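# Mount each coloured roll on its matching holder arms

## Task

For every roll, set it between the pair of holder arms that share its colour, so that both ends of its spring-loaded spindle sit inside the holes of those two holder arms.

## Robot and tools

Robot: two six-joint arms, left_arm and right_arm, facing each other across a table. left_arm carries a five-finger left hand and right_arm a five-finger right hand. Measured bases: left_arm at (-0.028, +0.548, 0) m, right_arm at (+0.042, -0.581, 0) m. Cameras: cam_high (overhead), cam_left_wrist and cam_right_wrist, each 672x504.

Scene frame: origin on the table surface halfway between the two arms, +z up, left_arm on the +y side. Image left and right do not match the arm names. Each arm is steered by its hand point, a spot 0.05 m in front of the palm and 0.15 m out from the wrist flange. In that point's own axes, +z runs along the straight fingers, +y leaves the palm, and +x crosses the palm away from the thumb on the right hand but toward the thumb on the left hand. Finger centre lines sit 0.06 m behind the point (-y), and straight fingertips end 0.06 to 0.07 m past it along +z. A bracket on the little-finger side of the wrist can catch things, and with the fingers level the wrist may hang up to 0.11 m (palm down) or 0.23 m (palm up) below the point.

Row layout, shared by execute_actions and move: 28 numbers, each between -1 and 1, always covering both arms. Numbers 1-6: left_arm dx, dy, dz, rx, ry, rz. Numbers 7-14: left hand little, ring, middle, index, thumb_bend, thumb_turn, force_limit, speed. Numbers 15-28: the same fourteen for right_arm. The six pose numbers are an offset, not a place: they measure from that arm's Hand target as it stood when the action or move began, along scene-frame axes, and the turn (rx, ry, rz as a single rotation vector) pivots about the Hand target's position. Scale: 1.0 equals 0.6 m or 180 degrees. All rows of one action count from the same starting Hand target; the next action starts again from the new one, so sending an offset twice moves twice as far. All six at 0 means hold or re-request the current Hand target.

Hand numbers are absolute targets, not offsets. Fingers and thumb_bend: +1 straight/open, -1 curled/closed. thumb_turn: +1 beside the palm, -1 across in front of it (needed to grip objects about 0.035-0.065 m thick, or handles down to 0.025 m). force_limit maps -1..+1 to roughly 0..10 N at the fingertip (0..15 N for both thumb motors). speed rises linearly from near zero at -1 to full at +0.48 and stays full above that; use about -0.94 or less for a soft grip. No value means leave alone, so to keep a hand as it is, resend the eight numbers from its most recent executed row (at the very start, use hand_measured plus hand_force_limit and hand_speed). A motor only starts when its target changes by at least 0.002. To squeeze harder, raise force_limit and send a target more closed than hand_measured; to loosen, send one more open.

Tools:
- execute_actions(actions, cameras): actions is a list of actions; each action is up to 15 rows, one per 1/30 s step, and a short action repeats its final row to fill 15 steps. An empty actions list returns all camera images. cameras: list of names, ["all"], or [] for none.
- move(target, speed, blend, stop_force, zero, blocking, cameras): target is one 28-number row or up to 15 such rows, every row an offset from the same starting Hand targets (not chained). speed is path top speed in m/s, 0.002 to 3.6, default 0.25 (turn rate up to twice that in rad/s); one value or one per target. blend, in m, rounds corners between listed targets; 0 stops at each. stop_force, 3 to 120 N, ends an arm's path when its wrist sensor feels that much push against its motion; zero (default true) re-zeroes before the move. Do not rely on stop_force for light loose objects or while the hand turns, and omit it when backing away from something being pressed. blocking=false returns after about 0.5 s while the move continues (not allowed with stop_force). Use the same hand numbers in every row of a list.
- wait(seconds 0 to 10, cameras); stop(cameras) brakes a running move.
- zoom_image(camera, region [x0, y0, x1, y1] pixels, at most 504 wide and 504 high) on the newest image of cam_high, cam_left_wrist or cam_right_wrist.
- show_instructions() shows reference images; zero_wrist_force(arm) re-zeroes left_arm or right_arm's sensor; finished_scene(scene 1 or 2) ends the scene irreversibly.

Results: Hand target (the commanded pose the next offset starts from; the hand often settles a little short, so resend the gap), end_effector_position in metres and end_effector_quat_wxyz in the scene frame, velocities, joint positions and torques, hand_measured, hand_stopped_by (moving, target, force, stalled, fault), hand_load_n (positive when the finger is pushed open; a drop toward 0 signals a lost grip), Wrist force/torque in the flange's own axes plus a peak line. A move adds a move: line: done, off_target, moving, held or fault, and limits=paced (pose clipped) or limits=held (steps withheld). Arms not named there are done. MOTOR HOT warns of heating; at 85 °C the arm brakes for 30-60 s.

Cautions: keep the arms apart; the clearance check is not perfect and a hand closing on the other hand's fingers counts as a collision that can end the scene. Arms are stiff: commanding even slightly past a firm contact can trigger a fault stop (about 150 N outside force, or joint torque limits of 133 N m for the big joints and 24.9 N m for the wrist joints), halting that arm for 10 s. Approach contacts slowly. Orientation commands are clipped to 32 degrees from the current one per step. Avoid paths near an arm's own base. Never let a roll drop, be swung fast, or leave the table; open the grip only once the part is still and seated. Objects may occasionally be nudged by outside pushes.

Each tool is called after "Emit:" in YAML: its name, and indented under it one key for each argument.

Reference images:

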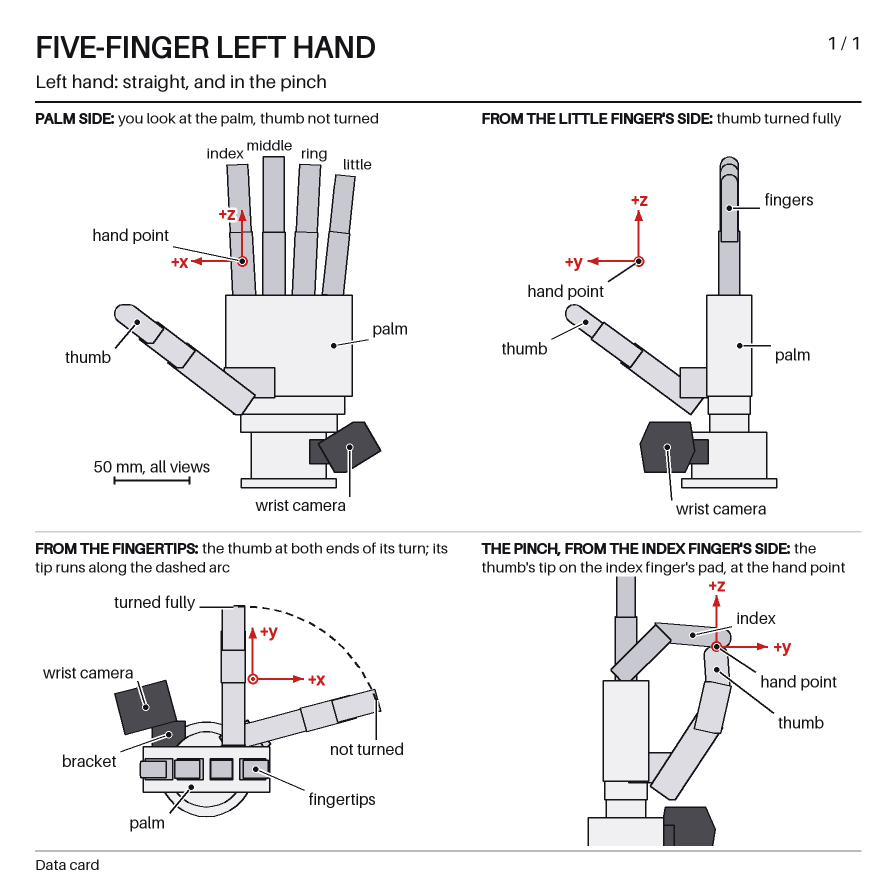

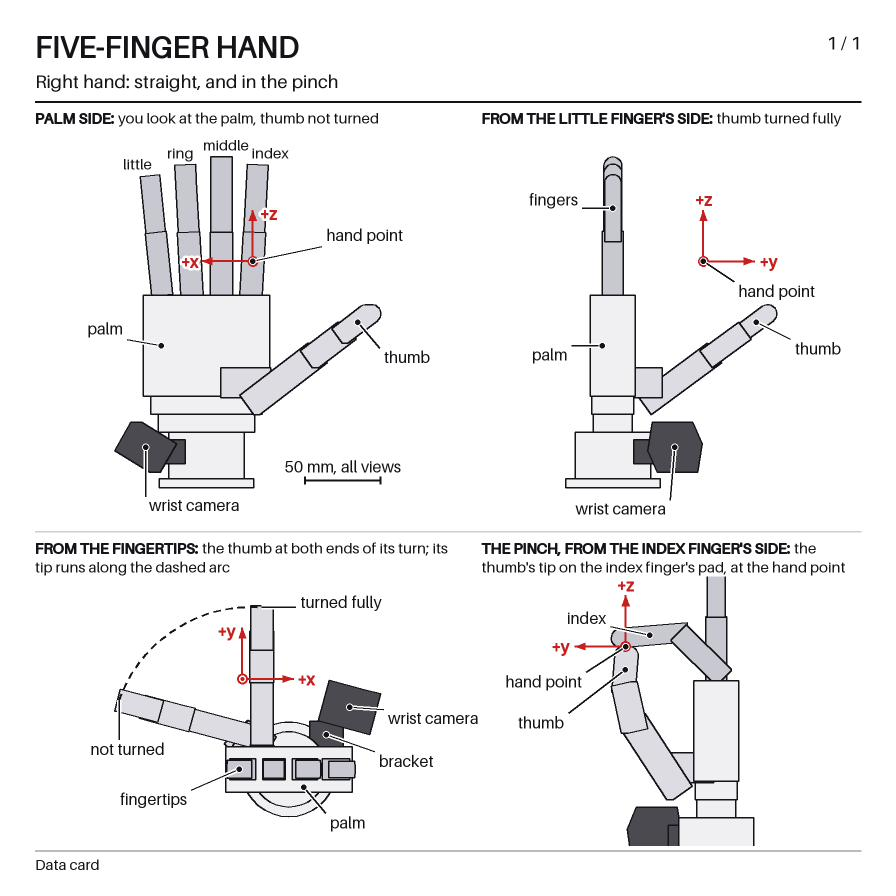

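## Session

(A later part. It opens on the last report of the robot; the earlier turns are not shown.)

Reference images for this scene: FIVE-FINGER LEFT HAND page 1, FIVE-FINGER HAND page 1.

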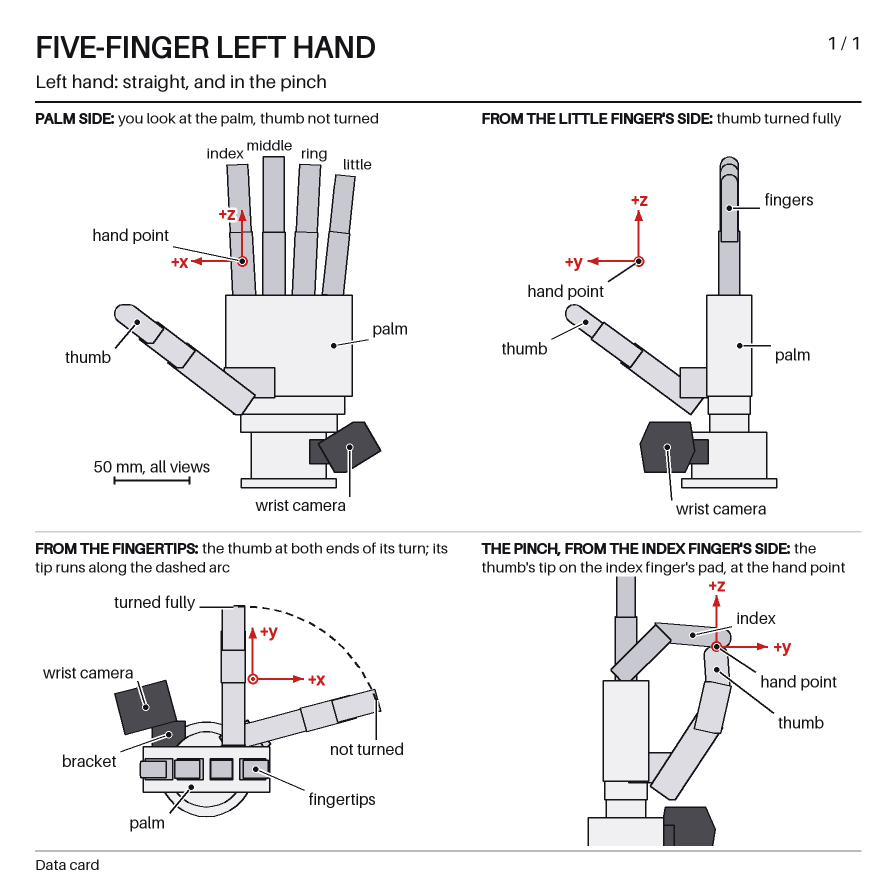

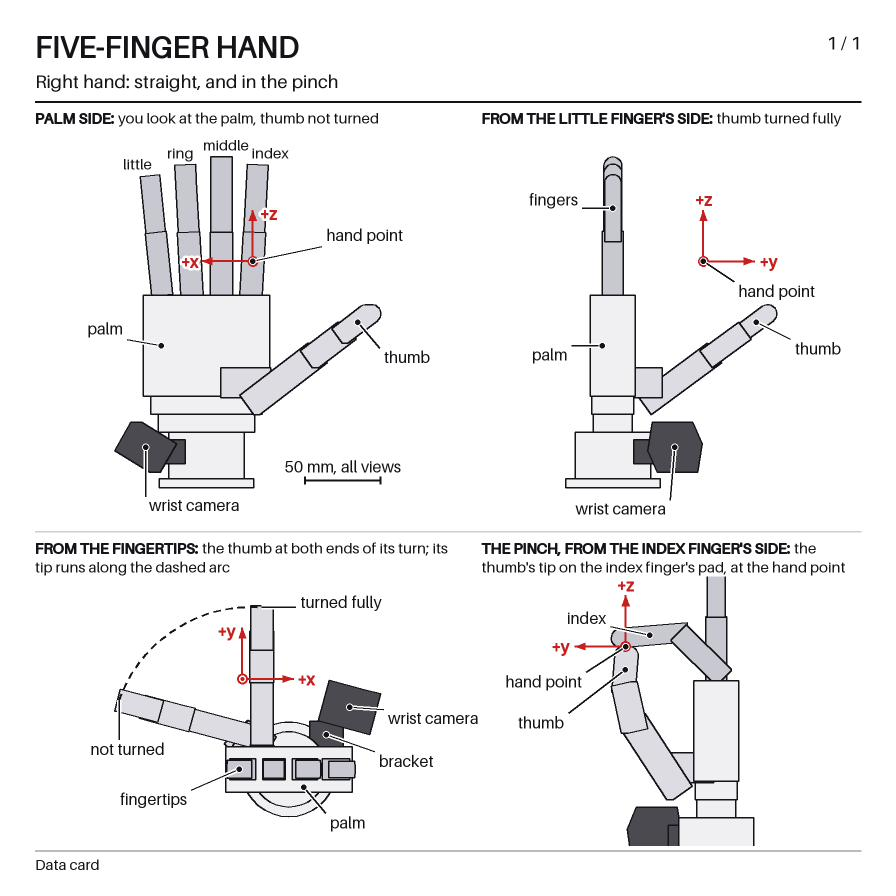

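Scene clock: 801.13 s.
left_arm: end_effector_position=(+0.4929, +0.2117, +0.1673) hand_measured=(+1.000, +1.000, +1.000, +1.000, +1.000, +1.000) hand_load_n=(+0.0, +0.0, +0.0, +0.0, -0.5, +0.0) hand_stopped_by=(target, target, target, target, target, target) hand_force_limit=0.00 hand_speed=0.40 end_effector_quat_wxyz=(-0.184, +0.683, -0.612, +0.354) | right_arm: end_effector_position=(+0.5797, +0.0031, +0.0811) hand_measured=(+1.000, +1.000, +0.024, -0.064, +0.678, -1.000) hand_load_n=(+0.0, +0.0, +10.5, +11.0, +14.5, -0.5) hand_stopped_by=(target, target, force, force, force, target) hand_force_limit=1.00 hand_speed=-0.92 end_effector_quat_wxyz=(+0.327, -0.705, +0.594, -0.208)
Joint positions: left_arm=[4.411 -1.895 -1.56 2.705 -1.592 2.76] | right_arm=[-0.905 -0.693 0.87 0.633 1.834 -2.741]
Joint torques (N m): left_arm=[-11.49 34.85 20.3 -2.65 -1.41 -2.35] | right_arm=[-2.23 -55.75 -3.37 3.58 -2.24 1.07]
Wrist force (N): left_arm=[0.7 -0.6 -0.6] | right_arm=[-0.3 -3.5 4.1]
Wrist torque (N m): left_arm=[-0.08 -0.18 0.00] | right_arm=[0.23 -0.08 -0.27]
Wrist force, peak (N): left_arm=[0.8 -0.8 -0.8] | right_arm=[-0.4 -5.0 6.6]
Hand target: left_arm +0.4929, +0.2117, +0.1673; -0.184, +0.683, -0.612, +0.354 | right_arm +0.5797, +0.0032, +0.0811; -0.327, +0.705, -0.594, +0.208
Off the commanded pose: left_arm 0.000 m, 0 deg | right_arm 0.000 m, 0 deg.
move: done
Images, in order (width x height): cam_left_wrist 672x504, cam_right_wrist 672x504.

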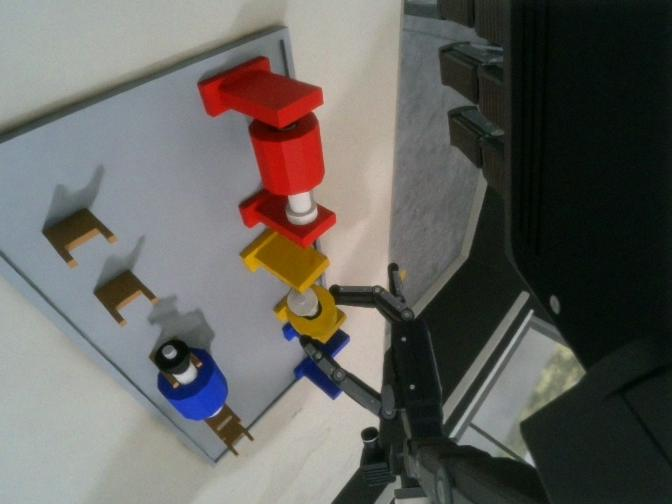

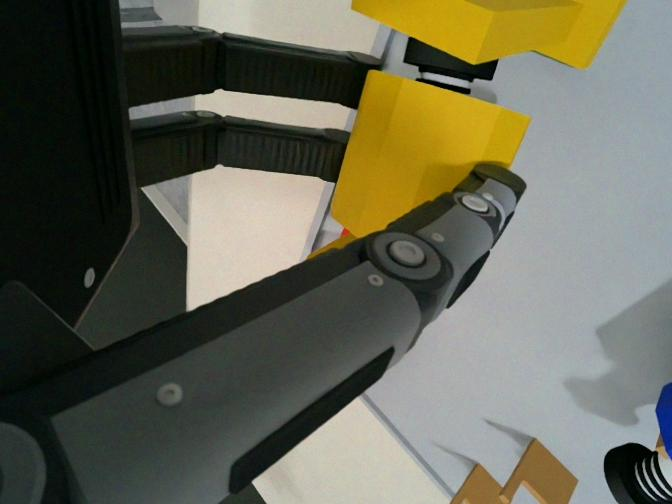

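Emit:
move:
  target: [0,0,0,0,0,0,1,1,1,1,1,1,0,0.4,0.0027,-0.0019,0.0047,0.0191,0.0039,0,1,1,-0.7,-0.7,-0.36,-1,1.0,-0.92]
  speed: 0.03
  cameras: ["cam_high"]

Emit:
zoom_image:
  camera: "cam_high"
  region: [310, 355, 370, 405]

Scene clock: 802.90 s.
left_arm: end_effector_position=(+0.4929, +0.2117, +0.1673) hand_measured=(+1.000, +1.000, +1.000, +1.000, +1.000, +1.000) hand_load_n=(+0.0, +0.0, +0.0, +0.0, +0.0, +0.0) hand_stopped_by=(target, target, target, target, target, target) hand_force_limit=0.00 hand_speed=0.40 end_effector_quat_wxyz=(-0.184, +0.683, -0.612, +0.354) | right_arm: end_effector_position=(+0.5813, +0.0020, +0.0839) hand_measured=(+1.000, +1.000, +0.024, -0.066, +0.674, -1.000) hand_load_n=(+0.0, +0.0, +0.0, +0.0, +0.0, +0.0) hand_stopped_by=(target, target, force, force, force, target) hand_force_limit=1.00 hand_speed=-0.92 end_effector_quat_wxyz=(+0.344, -0.696, +0.602, -0.186)
Joint positions: left_arm=[4.411 -1.895 -1.56 2.705 -1.592 2.76] | right_arm=[-0.926 -0.722 0.921 0.589 1.78 -2.718]
Joint torques (N m): left_arm=[-10.32 33.87 22.02 -2.45 -1.37 -2.28] | right_arm=[-10.77 -57.61 -8.38 -1.01 -1.83 1.63]
Wrist force (N): left_arm=[0.9 -0.7 -0.8] | right_arm=[-0.1 1.7 0.2]
Wrist torque (N m): left_arm=[-0.07 -0.21 0.01] | right_arm=[0.27 -0.05 -0.10]
Wrist force, peak (N): left_arm=[0.9 -0.7 -0.8] | right_arm=[-0.4 -5.0 5.3]
Hand target: left_arm +0.4929, +0.2117, +0.1673; -0.184, +0.683, -0.612, +0.354 | right_arm +0.5813, +0.0020, +0.0839; -0.344, +0.696, -0.602, +0.186
Off the commanded pose: left_arm 0.000 m, 0 deg | right_arm 0.000 m, 0 deg.
move: done
Images, in order (width x height): cam_high 672x504.

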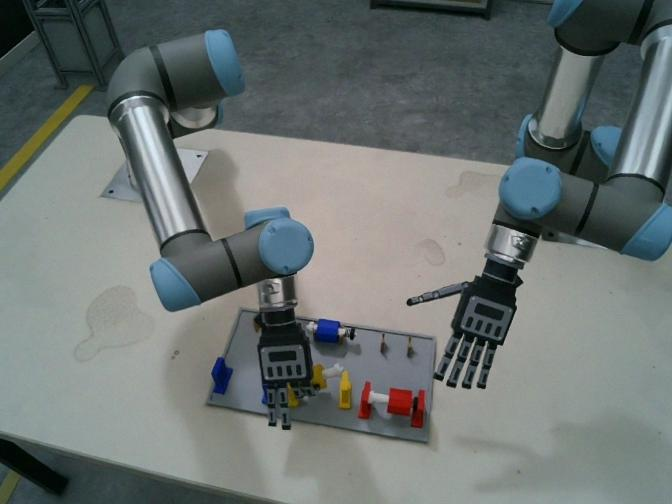

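Scaled by 8.400 from the camera's 672x504 image, which has a finer 960x720 frame.

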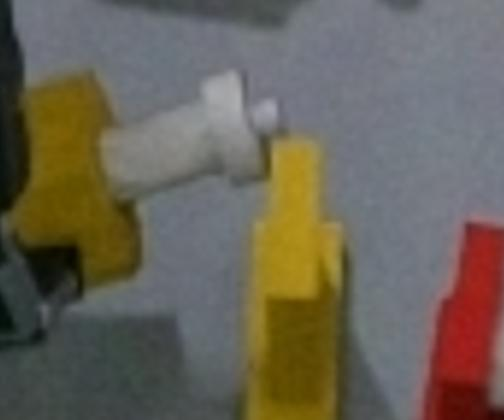

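Emit:
wait:
  seconds: 0.05
  cameras: ["cam_right_wrist","cam_left_wrist"]

Emit:
zoom_image:
  camera: "cam_left_wrist"
  region: [240, 240, 400, 360]

Scene clock: 803.67 s.
left_arm: end_effector_position=(+0.4929, +0.2117, +0.1673) hand_measured=(+1.000, +1.000, +1.000, +1.000, +1.000, +1.000) hand_load_n=(+0.0, +0.0, +0.0, +0.0, +0.0, +0.0) hand_stopped_by=(target, target, target, target, target, target) hand_force_limit=0.00 hand_speed=0.40 end_effector_quat_wxyz=(-0.184, +0.683, -0.612, +0.354) | right_arm: end_effector_position=(+0.5813, +0.0020, +0.0839) hand_measured=(+1.000, +1.000, +0.024, -0.066, +0.674, -1.000) hand_load_n=(+0.0, +0.0, +0.0, +0.0, +0.0, +0.0) hand_stopped_by=(target, target, force, force, force, target) hand_force_limit=1.00 hand_speed=-0.92 end_effector_quat_wxyz=(+0.344, -0.696, +0.602, -0.186)
Joint positions: left_arm=[4.411 -1.895 -1.56 2.705 -1.592 2.76] | right_arm=[-0.926 -0.722 0.922 0.589 1.779 -2.718]
Joint torques (N m): left_arm=[-10.78 34.21 22.33 -2.66 -1.35 -2.23] | right_arm=[-8.55 -55.66 -6.74 -1.01 -1.96 1.42]
Wrist force (N): left_arm=[0.5 -0.8 -0.7] | right_arm=[-0.4 1.6 0.4]
Wrist torque (N m): left_arm=[-0.10 -0.15 -0.01] | right_arm=[0.25 -0.01 -0.12]
Wrist force, peak (N): left_arm=[0.8 -0.7 -0.8] | right_arm=[-0.6 1.7 0.3]
Hand target: left_arm +0.4929, +0.2117, +0.1673; -0.184, +0.683, -0.612, +0.354 | right_arm +0.5813, +0.0020, +0.0839; -0.344, +0.696, -0.602, +0.186
Off the commanded pose: left_arm 0.000 m, 0 deg | right_arm 0.000 m, 0 deg.
wait: 0.07 s; at rest from the start
Images, in order (width x height): cam_left_wrist 672x504, cam_right_wrist 672x504.

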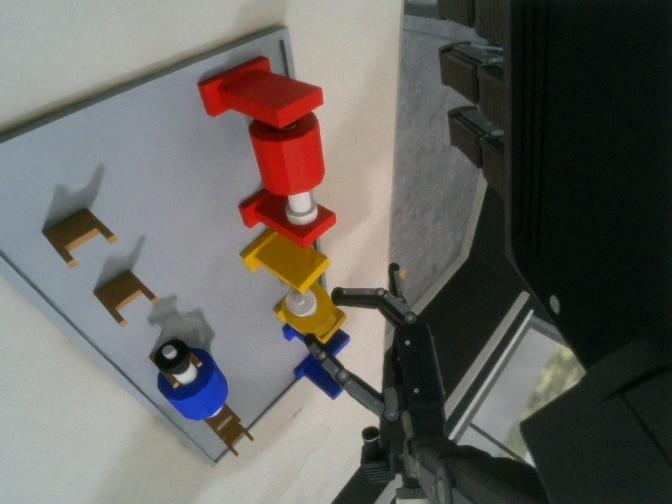

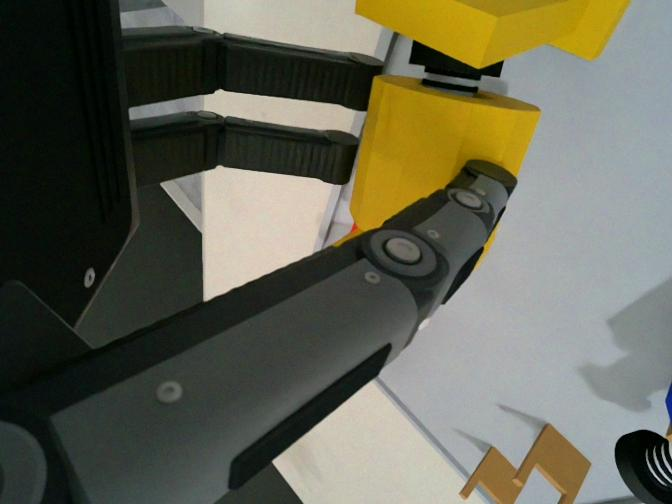

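Scaled by 3.150 from the camera's 672x504 image, which has a finer 960x720 frame.

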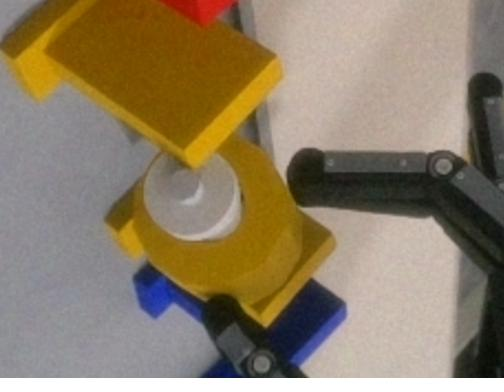

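Emit:
move:
  target: [0,0,0,0,0,0,1,1,1,1,1,1,0,0.4,0,0,0,0,0,0,1,1,1,1,1,-1,1.0,-0.3]
  speed: 0.03
  cameras: ["cam_right_wrist"]

Scene clock: 805.07 s.
left_arm: end_effector_position=(+0.4929, +0.2117, +0.1673) hand_measured=(+1.000, +1.000, +1.000, +1.000, +1.000, +1.000) hand_load_n=(+0.0, +0.0, +0.0, +0.0, +0.0, -0.5) hand_stopped_by=(target, target, target, target, target, target) hand_force_limit=0.00 hand_speed=0.40 end_effector_quat_wxyz=(-0.184, +0.683, -0.612, +0.354) | right_arm: end_effector_position=(+0.5813, +0.0020, +0.0839) hand_measured=(+1.000, +1.000, +1.000, +1.000, +1.000, -1.000) hand_load_n=(+0.0, +0.0, +0.0, +0.0, +0.0, +0.0) hand_stopped_by=(target, target, target, target, target, target) hand_force_limit=1.00 hand_speed=-0.30 end_effector_quat_wxyz=(+0.344, -0.696, +0.602, -0.186)
Joint positions: left_arm=[4.411 -1.895 -1.56 2.705 -1.592 2.76] | right_arm=[-0.926 -0.722 0.922 0.589 1.779 -2.718]
Joint torques (N m): left_arm=[-10.89 33.57 23.15 -2.49 -1.35 -2.3] | right_arm=[-10.18 -57.07 -7.37 -1.06 -1.74 1.2]
Wrist force (N): left_arm=[0.7 -0.8 -0.7] | right_arm=[-0.1 1.7 0.1]
Wrist torque (N m): left_arm=[-0.10 -0.19 0.01] | right_arm=[0.25 -0.04 -0.09]
Wrist force, peak (N): left_arm=[0.8 -0.6 -0.9] | right_arm=[-0.2 2.1 0.2]
Hand target: left_arm +0.4929, +0.2117, +0.1673; -0.184, +0.683, -0.612, +0.354 | right_arm +0.5813, +0.0020, +0.0839; -0.344, +0.696, -0.602, +0.186
Off the commanded pose: left_arm 0.000 m, 0 deg | right_arm 0.000 m, 0 deg.
move: done
Images, in order (width x height): cam_right_wrist 672x504.

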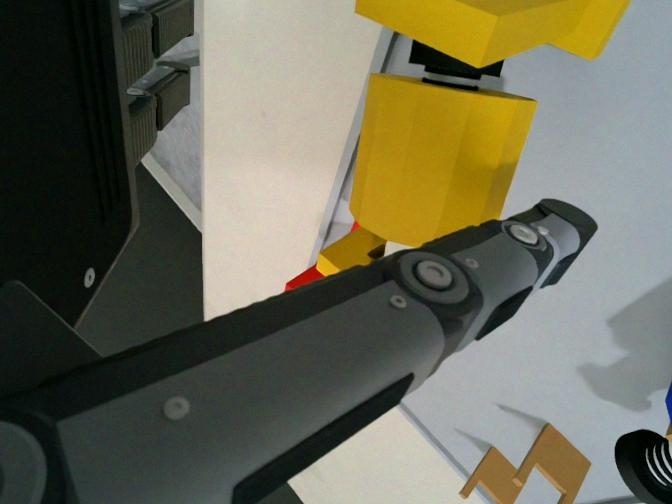

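Emit:
move:
  target:
    - [0,0,0,0,0,0,1,1,1,1,1,1,0,0.4,-0.1,-0.01,0.1,0,0,0,1,1,1,1,1,-1,1.0,-0.3]
    - [0,0,0,0,0,0,1,1,1,1,1,1,0,0.4,-0.27,-0.19,0.28,0,0,0,1,1,1,1,1,-1,1.0,-0.3]
  speed: [0.05,0.2]
  cameras: ["cam_high","cam_left_wrist","cam_right_wrist"]

Emit:
zoom_image:
  camera: "cam_left_wrist"
  region: [240, 240, 400, 360]

Emit:
zoom_image:
  camera: "cam_high"
  region: [285, 355, 365, 415]

Scene clock: 808.87 s.
left_arm: end_effector_position=(+0.4929, +0.2117, +0.1673) hand_measured=(+1.000, +1.000, +1.000, +1.000, +1.000, +1.000) hand_load_n=(+0.0, +0.0, +0.0, +0.0, +0.0, +0.0) hand_stopped_by=(target, target, target, target, target, target) hand_force_limit=0.00 hand_speed=0.40 end_effector_quat_wxyz=(-0.184, +0.683, -0.612, +0.354) | right_arm: end_effector_position=(+0.4193, -0.1119, +0.2518) hand_measured=(+1.000, +1.000, +1.000, +1.000, +1.000, -1.000) hand_load_n=(+0.0, +0.0, +0.0, +0.0, +0.0, +0.0) hand_stopped_by=(target, target, target, target, target, target) hand_force_limit=1.00 hand_speed=-0.30 end_effector_quat_wxyz=(+0.344, -0.696, +0.602, -0.186)
Joint positions: left_arm=[4.411 -1.895 -1.56 2.705 -1.592 2.76] | right_arm=[-0.907 -1.289 1.386 0.695 1.793 -2.704]
Joint torques (N m): left_arm=[-11.39 32.38 25.49 -2.66 -1.32 -2.29] | right_arm=[-9.82 -37.71 -7.41 2.29 -1.89 -1.6]
Wrist force (N): left_arm=[0.8 -0.7 -0.9] | right_arm=[-0.5 1.0 0.0]
Wrist torque (N m): left_arm=[-0.07 -0.21 0.01] | right_arm=[0.17 0.01 -0.01]
Wrist force, peak (N): left_arm=[0.8 -0.8 -0.9] | right_arm=[0.0 2.0 0.1]
Hand target: left_arm +0.4929, +0.2117, +0.1673; -0.184, +0.683, -0.612, +0.354 | right_arm +0.4193, -0.1120, +0.2519; -0.344, +0.696, -0.602, +0.186
Off the commanded pose: left_arm 0.000 m, 0 deg | right_arm 0.000 m, 0 deg.
move: done

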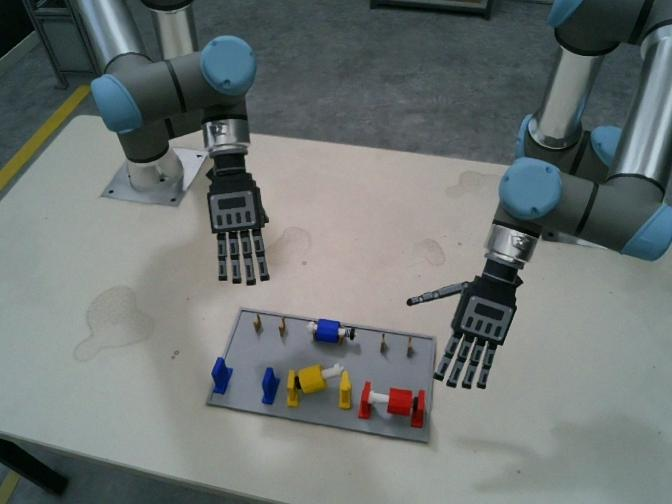

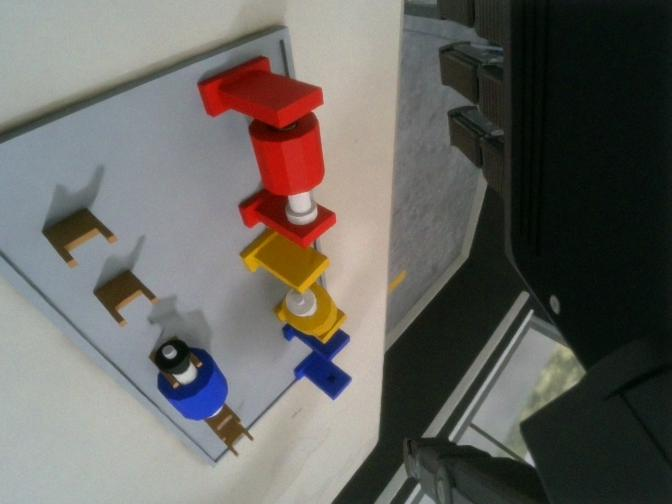

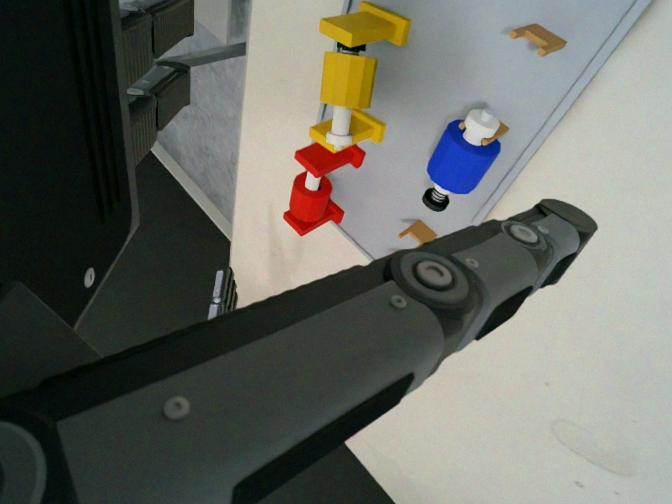

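Scaled by 3.150 from the camera's 672x504 image, which has a finer 960x720 frame.

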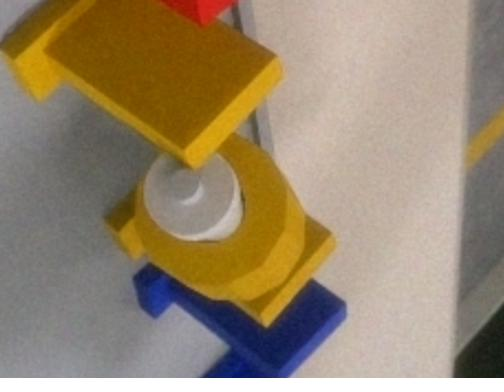

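Scaled by 6.300 from the camera's 672x504 image, which has a finer 960x720 frame.

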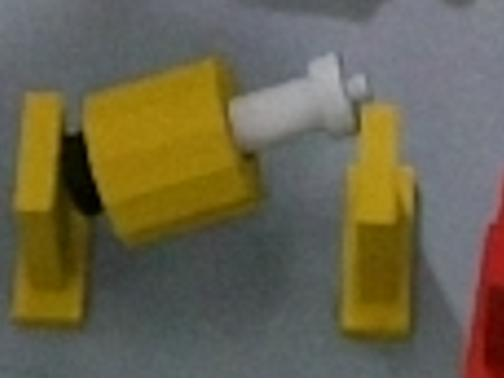

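Emit:
move:
  target:
    - [-0.0783,-0.2502,0.0,0.0923,0.085,-0.0782,-1,-1,-1,1,-0.8,1,0,0.4,-0.03,-0.25,0.05,0,0,0,1,1,1,1,1,-1,1.0,-0.3]
    - [-0.0783,-0.2502,-0.0667,0.0923,0.085,-0.0782,-1,-1,-1,1,-0.8,1,0,0.4,-0.03,-0.25,0.05,0,0,0,1,1,1,1,1,-1,1.0,-0.3]
  speed: [0.15,0.08]
  cameras: ["cam_high","cam_left_wrist"]

Emit:
zoom_image:
  camera: "cam_high"
  region: [285, 345, 375, 415]

Scene clock: 814.67 s.
left_arm: end_effector_position=(+0.4459, +0.0616, +0.1274) hand_measured=(-1.000, -1.000, -1.000, +1.000, -0.800, +1.000) hand_load_n=(+0.0, +0.0, +0.0, +0.0, +0.0, +0.0) hand_stopped_by=(target, target, target, target, target, target) hand_force_limit=0.00 hand_speed=0.40 end_effector_quat_wxyz=(-0.153, +0.611, -0.754, +0.189) | right_arm: end_effector_position=(+0.4013, -0.2620, +0.2819) hand_measured=(+1.000, +1.000, +1.000, +1.000, +1.000, -1.000) hand_load_n=(+0.0, +0.0, +0.0, +0.0, +0.0, +0.0) hand_stopped_by=(target, target, target, target, target, target) hand_force_limit=1.00 hand_speed=-0.30 end_effector_quat_wxyz=(+0.344, -0.696, +0.602, -0.186)
Joint positions: left_arm=[4.097 -2.335 -0.931 2.154 -1.749 2.797] | right_arm=[-1.239 -1.617 1.674 0.711 1.556 -2.938]
Joint torques (N m): left_arm=[-7.36 35.5 6.64 0.23 0.83 -1.35] | right_arm=[-9.82 -24.48 -6.32 2.26 -2.41 -1.64]
Wrist force (N): left_arm=[-0.1 -0.4 -1.0] | right_arm=[-0.8 1.4 0.2]
Wrist torque (N m): left_arm=[0.05 -0.10 -0.12] | right_arm=[0.22 0.02 0.02]
Wrist force, peak (N): left_arm=[1.0 -1.0 -1.4] | right_arm=[0.0 2.3 0.0]
Hand target: left_arm +0.4460, +0.0616, +0.1273; +0.153, -0.611, +0.754, -0.189 | right_arm +0.4013, -0.2620, +0.2819; -0.344, +0.696, -0.602, +0.186
Off the commanded pose: left_arm 0.000 m, 0 deg | right_arm 0.000 m, 0 deg.
move: done
Images, in order (width x height): cam_high 672x504, cam_left_wrist 672x504.

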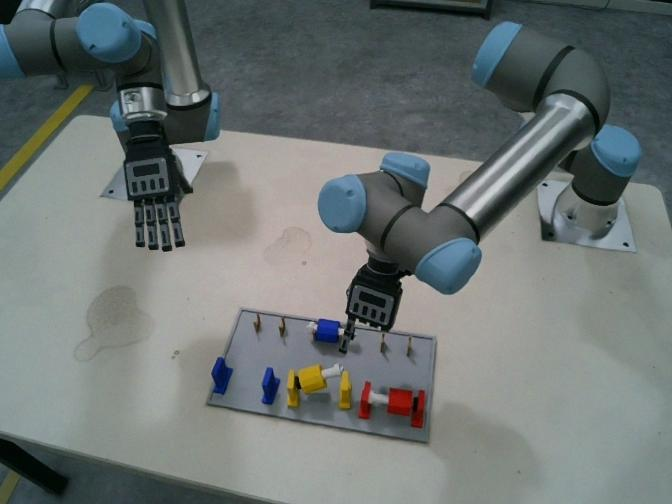

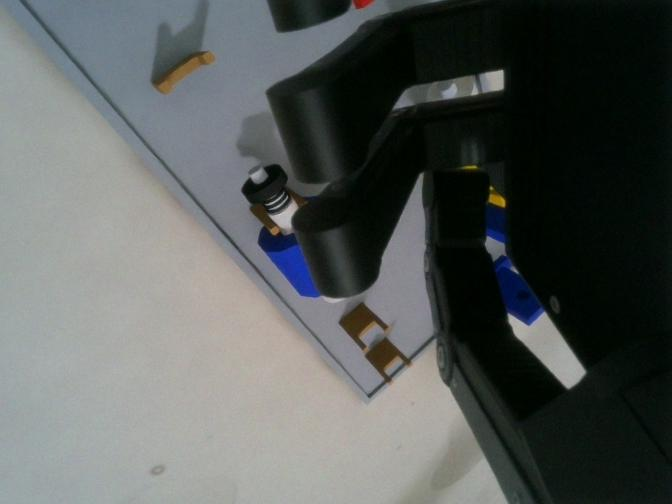

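Scaled by 5.600 from the camera's 672x504 image, which has a finer 960x720 frame.

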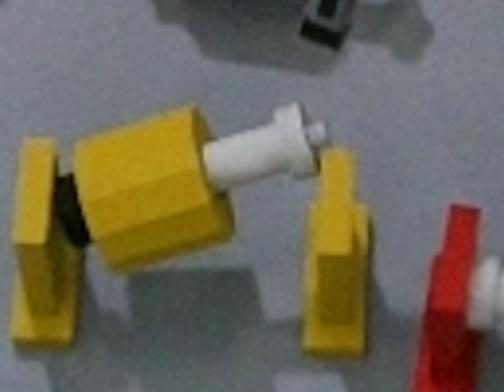

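Emit:
move:
  target:
    - [0.004,-0.0067,-0.005,0,0,0,-1,-1,-1,1,-0.8,1,0,0.4,0,0,0,0,0,0,1,1,1,1,1,-1,1.0,-0.3]
    - [0.0230,-0.0067,-0.0285,0,0,0,-1,-1,-1,1,-0.8,1,0,0.4,0,0,0,0,0,0,1,1,1,1,1,-1,1.0,-0.3]
  speed: 0.015
  stop_force: 3
  cameras: ["cam_high"]

Emit:
zoom_image:
  camera: "cam_high"
  region: [305, 345, 365, 405]

Scene clock: 817.73 s.
left_arm: end_effector_position=(+0.4598, +0.0576, +0.1102) hand_measured=(-1.000, -1.000, -1.000, +1.000, -0.800, +1.000) hand_load_n=(+0.0, +0.0, +0.0, +0.0, +0.0, +0.0) hand_stopped_by=(target, target, target, target, target, target) hand_force_limit=0.00 hand_speed=0.40 end_effector_quat_wxyz=(-0.153, +0.611, -0.754, +0.189) | right_arm: end_effector_position=(+0.4013, -0.2620, +0.2819) hand_measured=(+1.000, +1.000, +1.000, +1.000, +1.000, -1.000) hand_load_n=(+0.0, -0.5, +0.0, +0.0, +0.0, +0.0) hand_stopped_by=(target, target, target, target, target, target) hand_force_limit=1.00 hand_speed=-0.30 end_effector_quat_wxyz=(+0.344, -0.696, +0.602, -0.186)
Joint positions: left_arm=[4.104 -2.379 -0.897 2.165 -1.746 2.804] | right_arm=[-1.239 -1.617 1.674 0.711 1.556 -2.938]
Joint torques (N m): left_arm=[11.35 37.79 32.86 0.24 0.98 2.44] | right_arm=[-9.33 -24.87 -5.42 2.16 -2.18 -1.53]
Wrist force (N): left_arm=[0.2 -0.1 -0.8] | right_arm=[-1.0 1.3 -0.3]
Wrist torque (N m): left_arm=[0.07 -0.11 -0.12] | right_arm=[0.24 0.07 0.00]
Wrist force, peak (N): left_arm=[0.3 -0.1 -1.3] | right_arm=[-0.9 1.8 -0.2]
Hand target: left_arm +0.4598, +0.0576, +0.1102; +0.153, -0.611, +0.754, -0.189 | right_arm +0.4013, -0.2620, +0.2819; -0.344, +0.696, -0.602, +0.186
Off the commanded pose: left_arm 0.000 m, 0 deg | right_arm 0.000 m, 0 deg.
move: done
Images, in order (width x height): cam_high 672x504.

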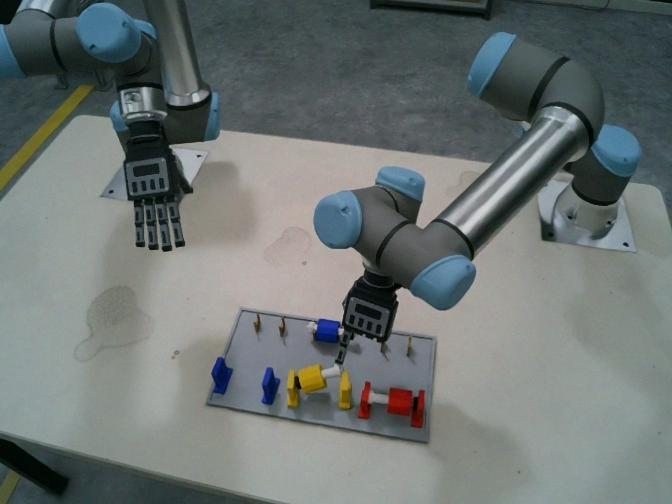

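Scaled by 8.400 from the camera's 672x504 image, which has a finer 960x720 frame.

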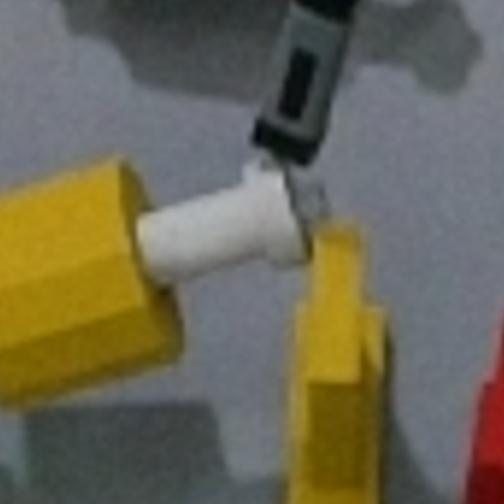

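Emit:
move:
  target: [0.0085,0,-0.0105,0,0,0,-1,-1,-1,1,-0.8,1,0,0.4,0,0,0,0,0,0,1,1,1,1,1,-1,1.0,-0.3]
  speed: 0.012
  stop_force: 3
  cameras: ["cam_high"]

Emit:
zoom_image:
  camera: "cam_high"
  region: [305, 345, 365, 405]

Scene clock: 819.40 s.
left_arm: end_effector_position=(+0.4614, +0.0576, +0.1082) hand_measured=(-1.000, -1.000, -1.000, +1.000, -0.800, +1.000) hand_load_n=(+0.0, +0.0, +0.0, -1.5, +0.0, +0.0) hand_stopped_by=(target, target, target, target, target, target) hand_force_limit=0.00 hand_speed=0.40 end_effector_quat_wxyz=(-0.153, +0.611, -0.754, +0.189) | right_arm: end_effector_position=(+0.4013, -0.2620, +0.2819) hand_measured=(+1.000, +1.000, +1.000, +1.000, +1.000, -1.000) hand_load_n=(+0.0, +0.0, +0.0, +0.0, +0.0, +0.0) hand_stopped_by=(target, target, target, target, target, target) hand_force_limit=1.00 hand_speed=-0.30 end_effector_quat_wxyz=(+0.344, -0.696, +0.602, -0.186)
Joint positions: left_arm=[4.106 -2.383 -0.895 2.167 -1.745 2.805] | right_arm=[-1.239 -1.617 1.674 0.711 1.556 -2.938]
Joint torques (N m): left_arm=[-11.44 59.11 5.86 -3.23 -1.64 -2.33] | right_arm=[-10.6 -24.62 -7.03 2.32 -2.09 -1.54]
Wrist force (N): left_arm=[0.0 0.7 -2.7] | right_arm=[-0.6 1.4 -0.1]
Wrist torque (N m): left_arm=[0.15 -0.14 -0.14] | right_arm=[0.24 0.01 0.03]
Wrist force, peak (N): left_arm=[-0.5 2.0 -4.8] | right_arm=[-1.0 1.5 -0.2]
Hand target: left_arm +0.4614, +0.0576, +0.1082; +0.153, -0.611, +0.754, -0.189 (not the last commanded pose) | right_arm +0.4013, -0.2620, +0.2819; -0.344, +0.696, -0.602, +0.186
Off the commanded pose: left_arm 0.005 m, 0 deg | right_arm 0.000 m, 0 deg.
move: contact (left_arm)
Images, in order (width x height): cam_high 672x504.

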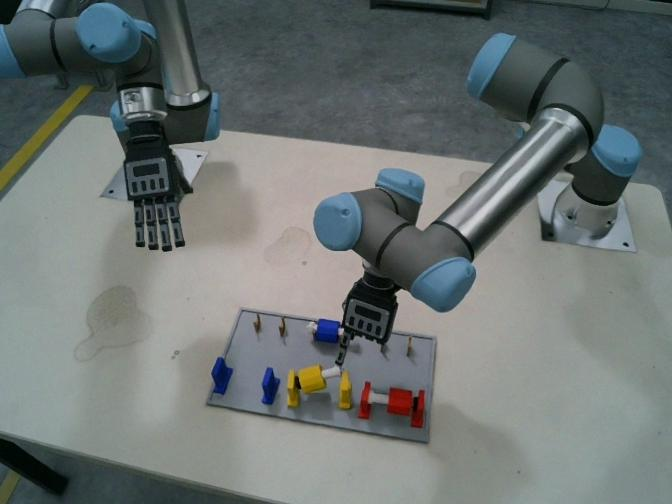

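Scaled by 8.400 from the camera's 672x504 image, which has a finer 960x720 frame.

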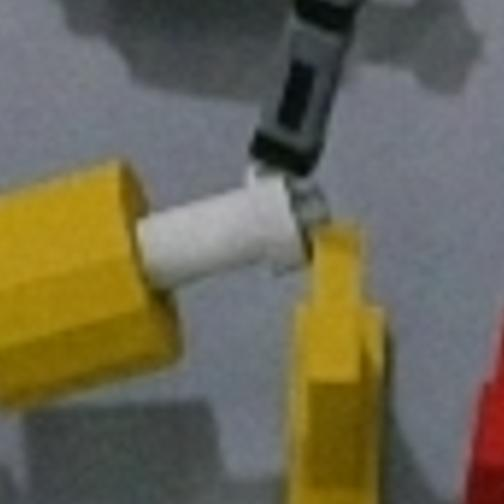

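Emit:
move:
  target: [0.0056,0,-0.0056,0,0,0,-1,-1,-1,1,-0.8,1,0,0.4,0,0,0,0,0,0,1,1,1,1,1,-1,1.0,-0.3]
  speed: 0.012
  cameras: ["cam_high"]

Emit:
zoom_image:
  camera: "cam_high"
  region: [305, 345, 365, 405]

Scene clock: 820.53 s.
left_arm: end_effector_position=(+0.4647, +0.0576, +0.1049) hand_measured=(-1.000, -1.000, -1.000, +1.000, -0.800, +1.000) hand_load_n=(+0.5, +0.0, +0.5, -1.0, +0.0, +0.0) hand_stopped_by=(target, target, target, target, target, target) hand_force_limit=0.00 hand_speed=0.40 end_effector_quat_wxyz=(-0.153, +0.611, -0.754, +0.189) | right_arm: end_effector_position=(+0.4013, -0.2620, +0.2819) hand_measured=(+1.000, +1.000, +1.000, +1.000, +1.000, -1.000) hand_load_n=(+0.0, +0.0, +0.0, +0.0, +0.0, +0.0) hand_stopped_by=(target, target, target, target, target, target) hand_force_limit=1.00 hand_speed=-0.30 end_effector_quat_wxyz=(+0.344, -0.696, +0.602, -0.186)
Joint positions: left_arm=[4.109 -2.391 -0.888 2.17 -1.744 2.808] | right_arm=[-1.239 -1.617 1.674 0.711 1.556 -2.938]
Joint torques (N m): left_arm=[11.91 37.37 32.87 0.72 0.92 2.61] | right_arm=[-9.48 -25.77 -7.4 2.19 -2.15 -1.71]
Wrist force (N): left_arm=[0.0 0.5 -3.9] | right_arm=[-0.5 1.4 -0.4]
Wrist torque (N m): left_arm=[0.21 -0.12 -0.13] | right_arm=[0.26 0.01 0.04]
Wrist force, peak (N): left_arm=[-0.3 1.9 -4.9] | right_arm=[-1.0 1.8 0.1]
Hand target: left_arm +0.4648, +0.0576, +0.1048; +0.153, -0.611, +0.754, -0.189 | right_arm +0.4013, -0.2620, +0.2819; -0.344, +0.696, -0.602, +0.186
Off the commanded pose: left_arm 0.000 m, 0 deg | right_arm 0.000 m, 0 deg.
move: done
Images, in order (width x height): cam_high 672x504.

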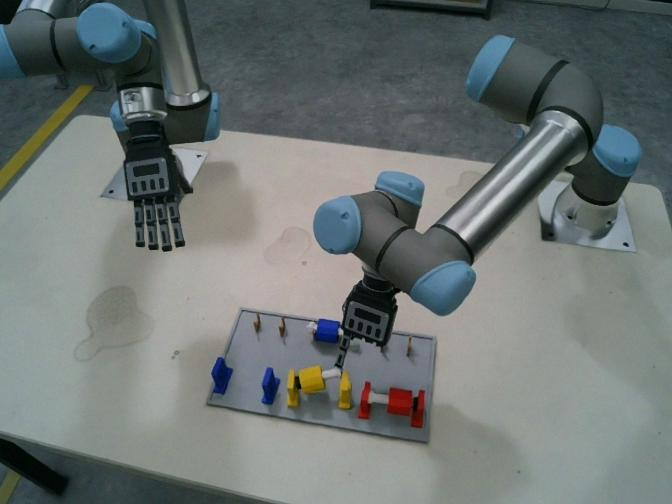

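Scaled by 8.400 from the camera's 672x504 image, which has a finer 960x720 frame.

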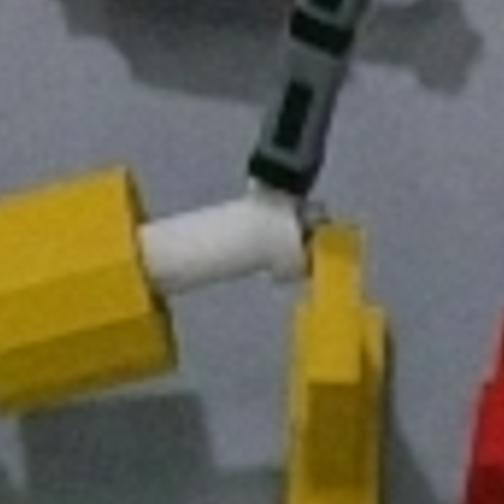

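Emit:
move:
  target: [0.0056,0,-0.0056,0,0,0,-1,-1,-1,1,-0.8,1,0,0.4,0,0,0,0,0,0,1,1,1,1,1,-1,1.0,-0.3]
  speed: 0.012
  cameras: ["cam_high"]

Emit:
zoom_image:
  camera: "cam_high"
  region: [305, 345, 365, 405]

Emit:
move:
  target: [0.0056,0,-0.0056,0,0,0,-1,-1,-1,1,-0.8,1,0,0.4,0,0,0,0,0,0,1,1,1,1,1,-1,1.0,-0.3]
  speed: 0.012
  cameras: ["cam_high"]

Emit:
zoom_image:
  camera: "cam_high"
  region: [305, 345, 365, 405]

Scene clock: 821.50 s.
left_arm: end_effector_position=(+0.4680, +0.0576, +0.1015) hand_measured=(-1.000, -1.000, -1.000, +1.000, -0.800, +1.000) hand_load_n=(+0.5, +0.0, +0.0, +0.0, +0.0, +0.0) hand_stopped_by=(target, target, target, target, target, target) hand_force_limit=0.00 hand_speed=0.40 end_effector_quat_wxyz=(-0.153, +0.611, -0.754, +0.189) | right_arm: end_effector_position=(+0.4013, -0.2620, +0.2819) hand_measured=(+1.000, +1.000, +1.000, +1.000, +1.000, -1.000) hand_load_n=(+0.0, +0.0, -0.5, -0.5, +0.0, +0.0) hand_stopped_by=(target, target, target, target, target, target) hand_force_limit=1.00 hand_speed=-0.30 end_effector_quat_wxyz=(+0.344, -0.696, +0.602, -0.186)
Joint positions: left_arm=[4.112 -2.4 -0.881 2.172 -1.742 2.811] | right_arm=[-1.239 -1.617 1.674 0.711 1.556 -2.938]
Joint torques (N m): left_arm=[11.7 36.56 32.53 0.25 0.84 2.52] | right_arm=[-9.96 -24.75 -8.54 2.02 -1.96 -1.54]
Wrist force (N): left_arm=[0.3 0.0 -3.0] | right_arm=[-0.8 1.6 -0.1]
Wrist torque (N m): left_arm=[0.20 -0.13 -0.12] | right_arm=[0.27 0.04 0.03]
Wrist force, peak (N): left_arm=[0.0 0.6 -3.9] | right_arm=[-0.7 1.8 0.1]
Hand target: left_arm +0.4681, +0.0576, +0.1015; +0.153, -0.611, +0.754, -0.189 | right_arm +0.4013, -0.2620, +0.2819; -0.344, +0.696, -0.602, +0.186
Off the commanded pose: left_arm 0.000 m, 0 deg | right_arm 0.000 m, 0 deg.
move: done
Images, in order (width x height): cam_high 672x504.

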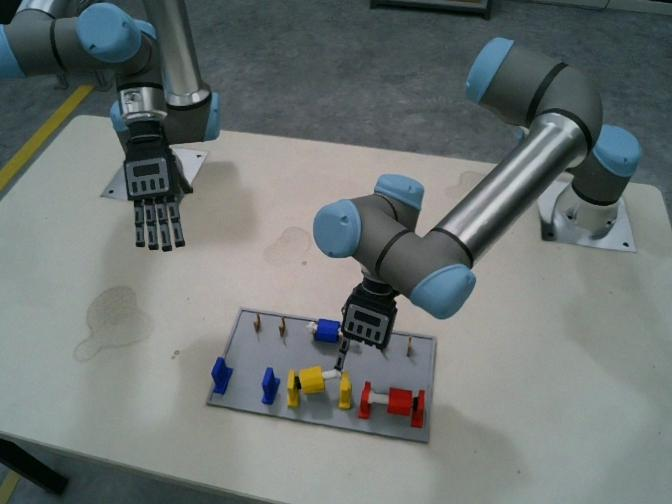

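Scaled by 8.400 from the camera's 672x504 image, which has a finer 960x720 frame.

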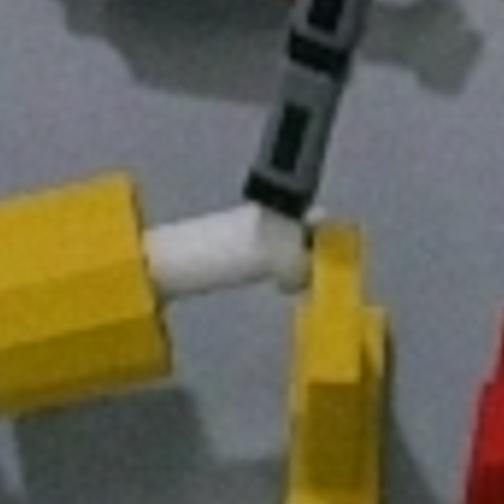

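Scene clock: 822.23 s.
left_arm: end_effector_position=(+0.4714, +0.0576, +0.0982) hand_measured=(-1.000, -1.000, -1.000, +1.000, -0.800, +1.000) hand_load_n=(+0.0, +0.0, +0.0, +0.0, +0.0, +0.0) hand_stopped_by=(target, target, target, target, target, target) hand_force_limit=0.00 hand_speed=0.40 end_effector_quat_wxyz=(-0.153, +0.611, -0.754, +0.189) | right_arm: end_effector_position=(+0.4013, -0.2620, +0.2819) hand_measured=(+1.000, +1.000, +1.000, +1.000, +1.000, -1.000) hand_load_n=(+0.0, +0.0, +0.0, +0.0, +0.0, +0.0) hand_stopped_by=(target, target, target, target, target, target) hand_force_limit=1.00 hand_speed=-0.30 end_effector_quat_wxyz=(+0.344, -0.696, +0.602, -0.186)
Joint positions: left_arm=[4.115 -2.409 -0.874 2.174 -1.741 2.814] | right_arm=[-1.239 -1.617 1.674 0.711 1.556 -2.938]
Joint torques (N m): left_arm=[12.45 36.42 32.18 0.25 0.94 2.63] | right_arm=[-8.4 -25.2 -7 1.9 -1.97 -1.42]
Wrist force (N): left_arm=[0.2 -0.5 -3.0] | right_arm=[-0.6 1.2 -0.1]
Wrist torque (N m): left_arm=[0.21 -0.13 -0.12] | right_arm=[0.21 -0.01 0.02]
Wrist force, peak (N): left_arm=[0.1 -0.6 -3.2] | right_arm=[-0.9 1.5 -0.2]
Hand target: left_arm +0.4715, +0.0576, +0.0981; +0.153, -0.611, +0.754, -0.189 | right_arm +0.4013, -0.2620, +0.2819; -0.344, +0.696, -0.602, +0.186
Off the commanded pose: left_arm 0.000 m, 0 deg | right_arm 0.000 m, 0 deg.
move: done
Images, in order (width x height): cam_high 672x504.

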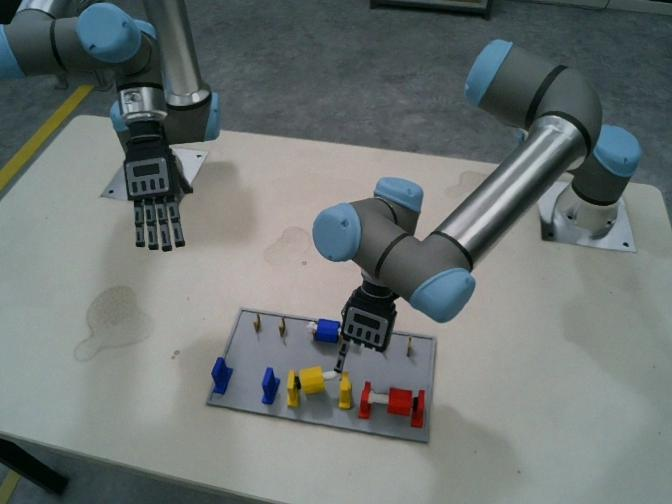

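Scaled by 8.400 from the camera's 672x504 image, which has a finer 960x720 frame.

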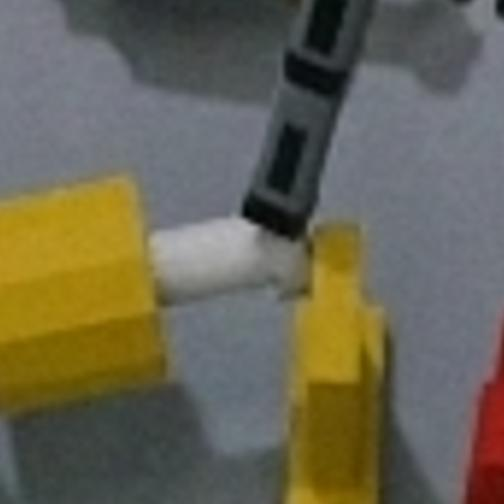

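Emit:
wait:
  seconds: 0.05
  cameras: ["cam_right_wrist"]

Scene clock: 822.63 s.
left_arm: end_effector_position=(+0.4715, +0.0576, +0.0981) hand_measured=(-1.000, -1.000, -1.000, +1.000, -0.800, +1.000) hand_load_n=(+0.0, +0.0, +0.0, +0.0, +0.0, +0.0) hand_stopped_by=(target, target, target, target, target, target) hand_force_limit=0.00 hand_speed=0.40 end_effector_quat_wxyz=(-0.153, +0.611, -0.754, +0.189) | right_arm: end_effector_position=(+0.4013, -0.2620, +0.2819) hand_measured=(+1.000, +1.000, +1.000, +1.000, +1.000, -1.000) hand_load_n=(+0.0, +0.0, +0.0, +0.0, +0.0, +0.0) hand_stopped_by=(target, target, target, target, target, target) hand_force_limit=1.00 hand_speed=-0.30 end_effector_quat_wxyz=(+0.344, -0.696, +0.602, -0.186)
Joint positions: left_arm=[4.115 -2.409 -0.874 2.174 -1.741 2.814] | right_arm=[-1.239 -1.617 1.674 0.711 1.556 -2.938]
Joint torques (N m): left_arm=[12.29 37.01 33.06 0.34 0.94 2.51] | right_arm=[-8.6 -24.18 -7.23 1.97 -1.91 -1.53]
Wrist force (N): left_arm=[0.2 -0.5 -3.0] | right_arm=[-0.7 1.1 0.1]
Wrist torque (N m): left_arm=[0.21 -0.13 -0.12] | right_arm=[0.18 0.01 0.02]
Wrist force, peak (N): left_arm=[0.2 -0.6 -3.4] | right_arm=[-1.2 1.5 0.1]
Hand target: left_arm +0.4715, +0.0576, +0.0981; +0.153, -0.611, +0.754, -0.189 | right_arm +0.4013, -0.2620, +0.2819; -0.344, +0.696, -0.602, +0.186
Off the commanded pose: left_arm 0.000 m, 0 deg | right_arm 0.000 m, 0 deg.
wait: 0.07 s; at rest from the start
Images, in order (width x height): cam_right_wrist 672x504.

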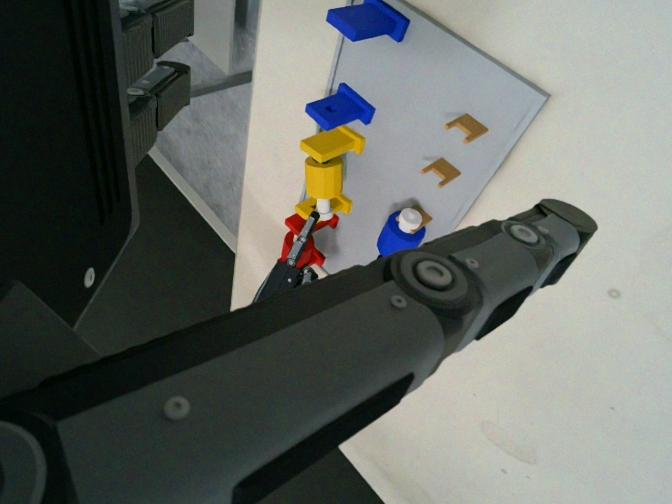

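Emit:
zoom_image:
  camera: "cam_right_wrist"
  region: [285, 120, 375, 250]

Scaled by 3.877 from the camera's 672x504 image, which has a finer 960x720 frame.

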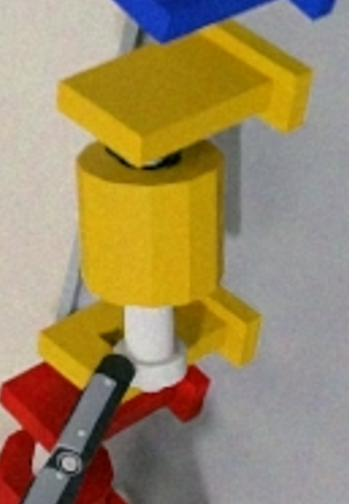

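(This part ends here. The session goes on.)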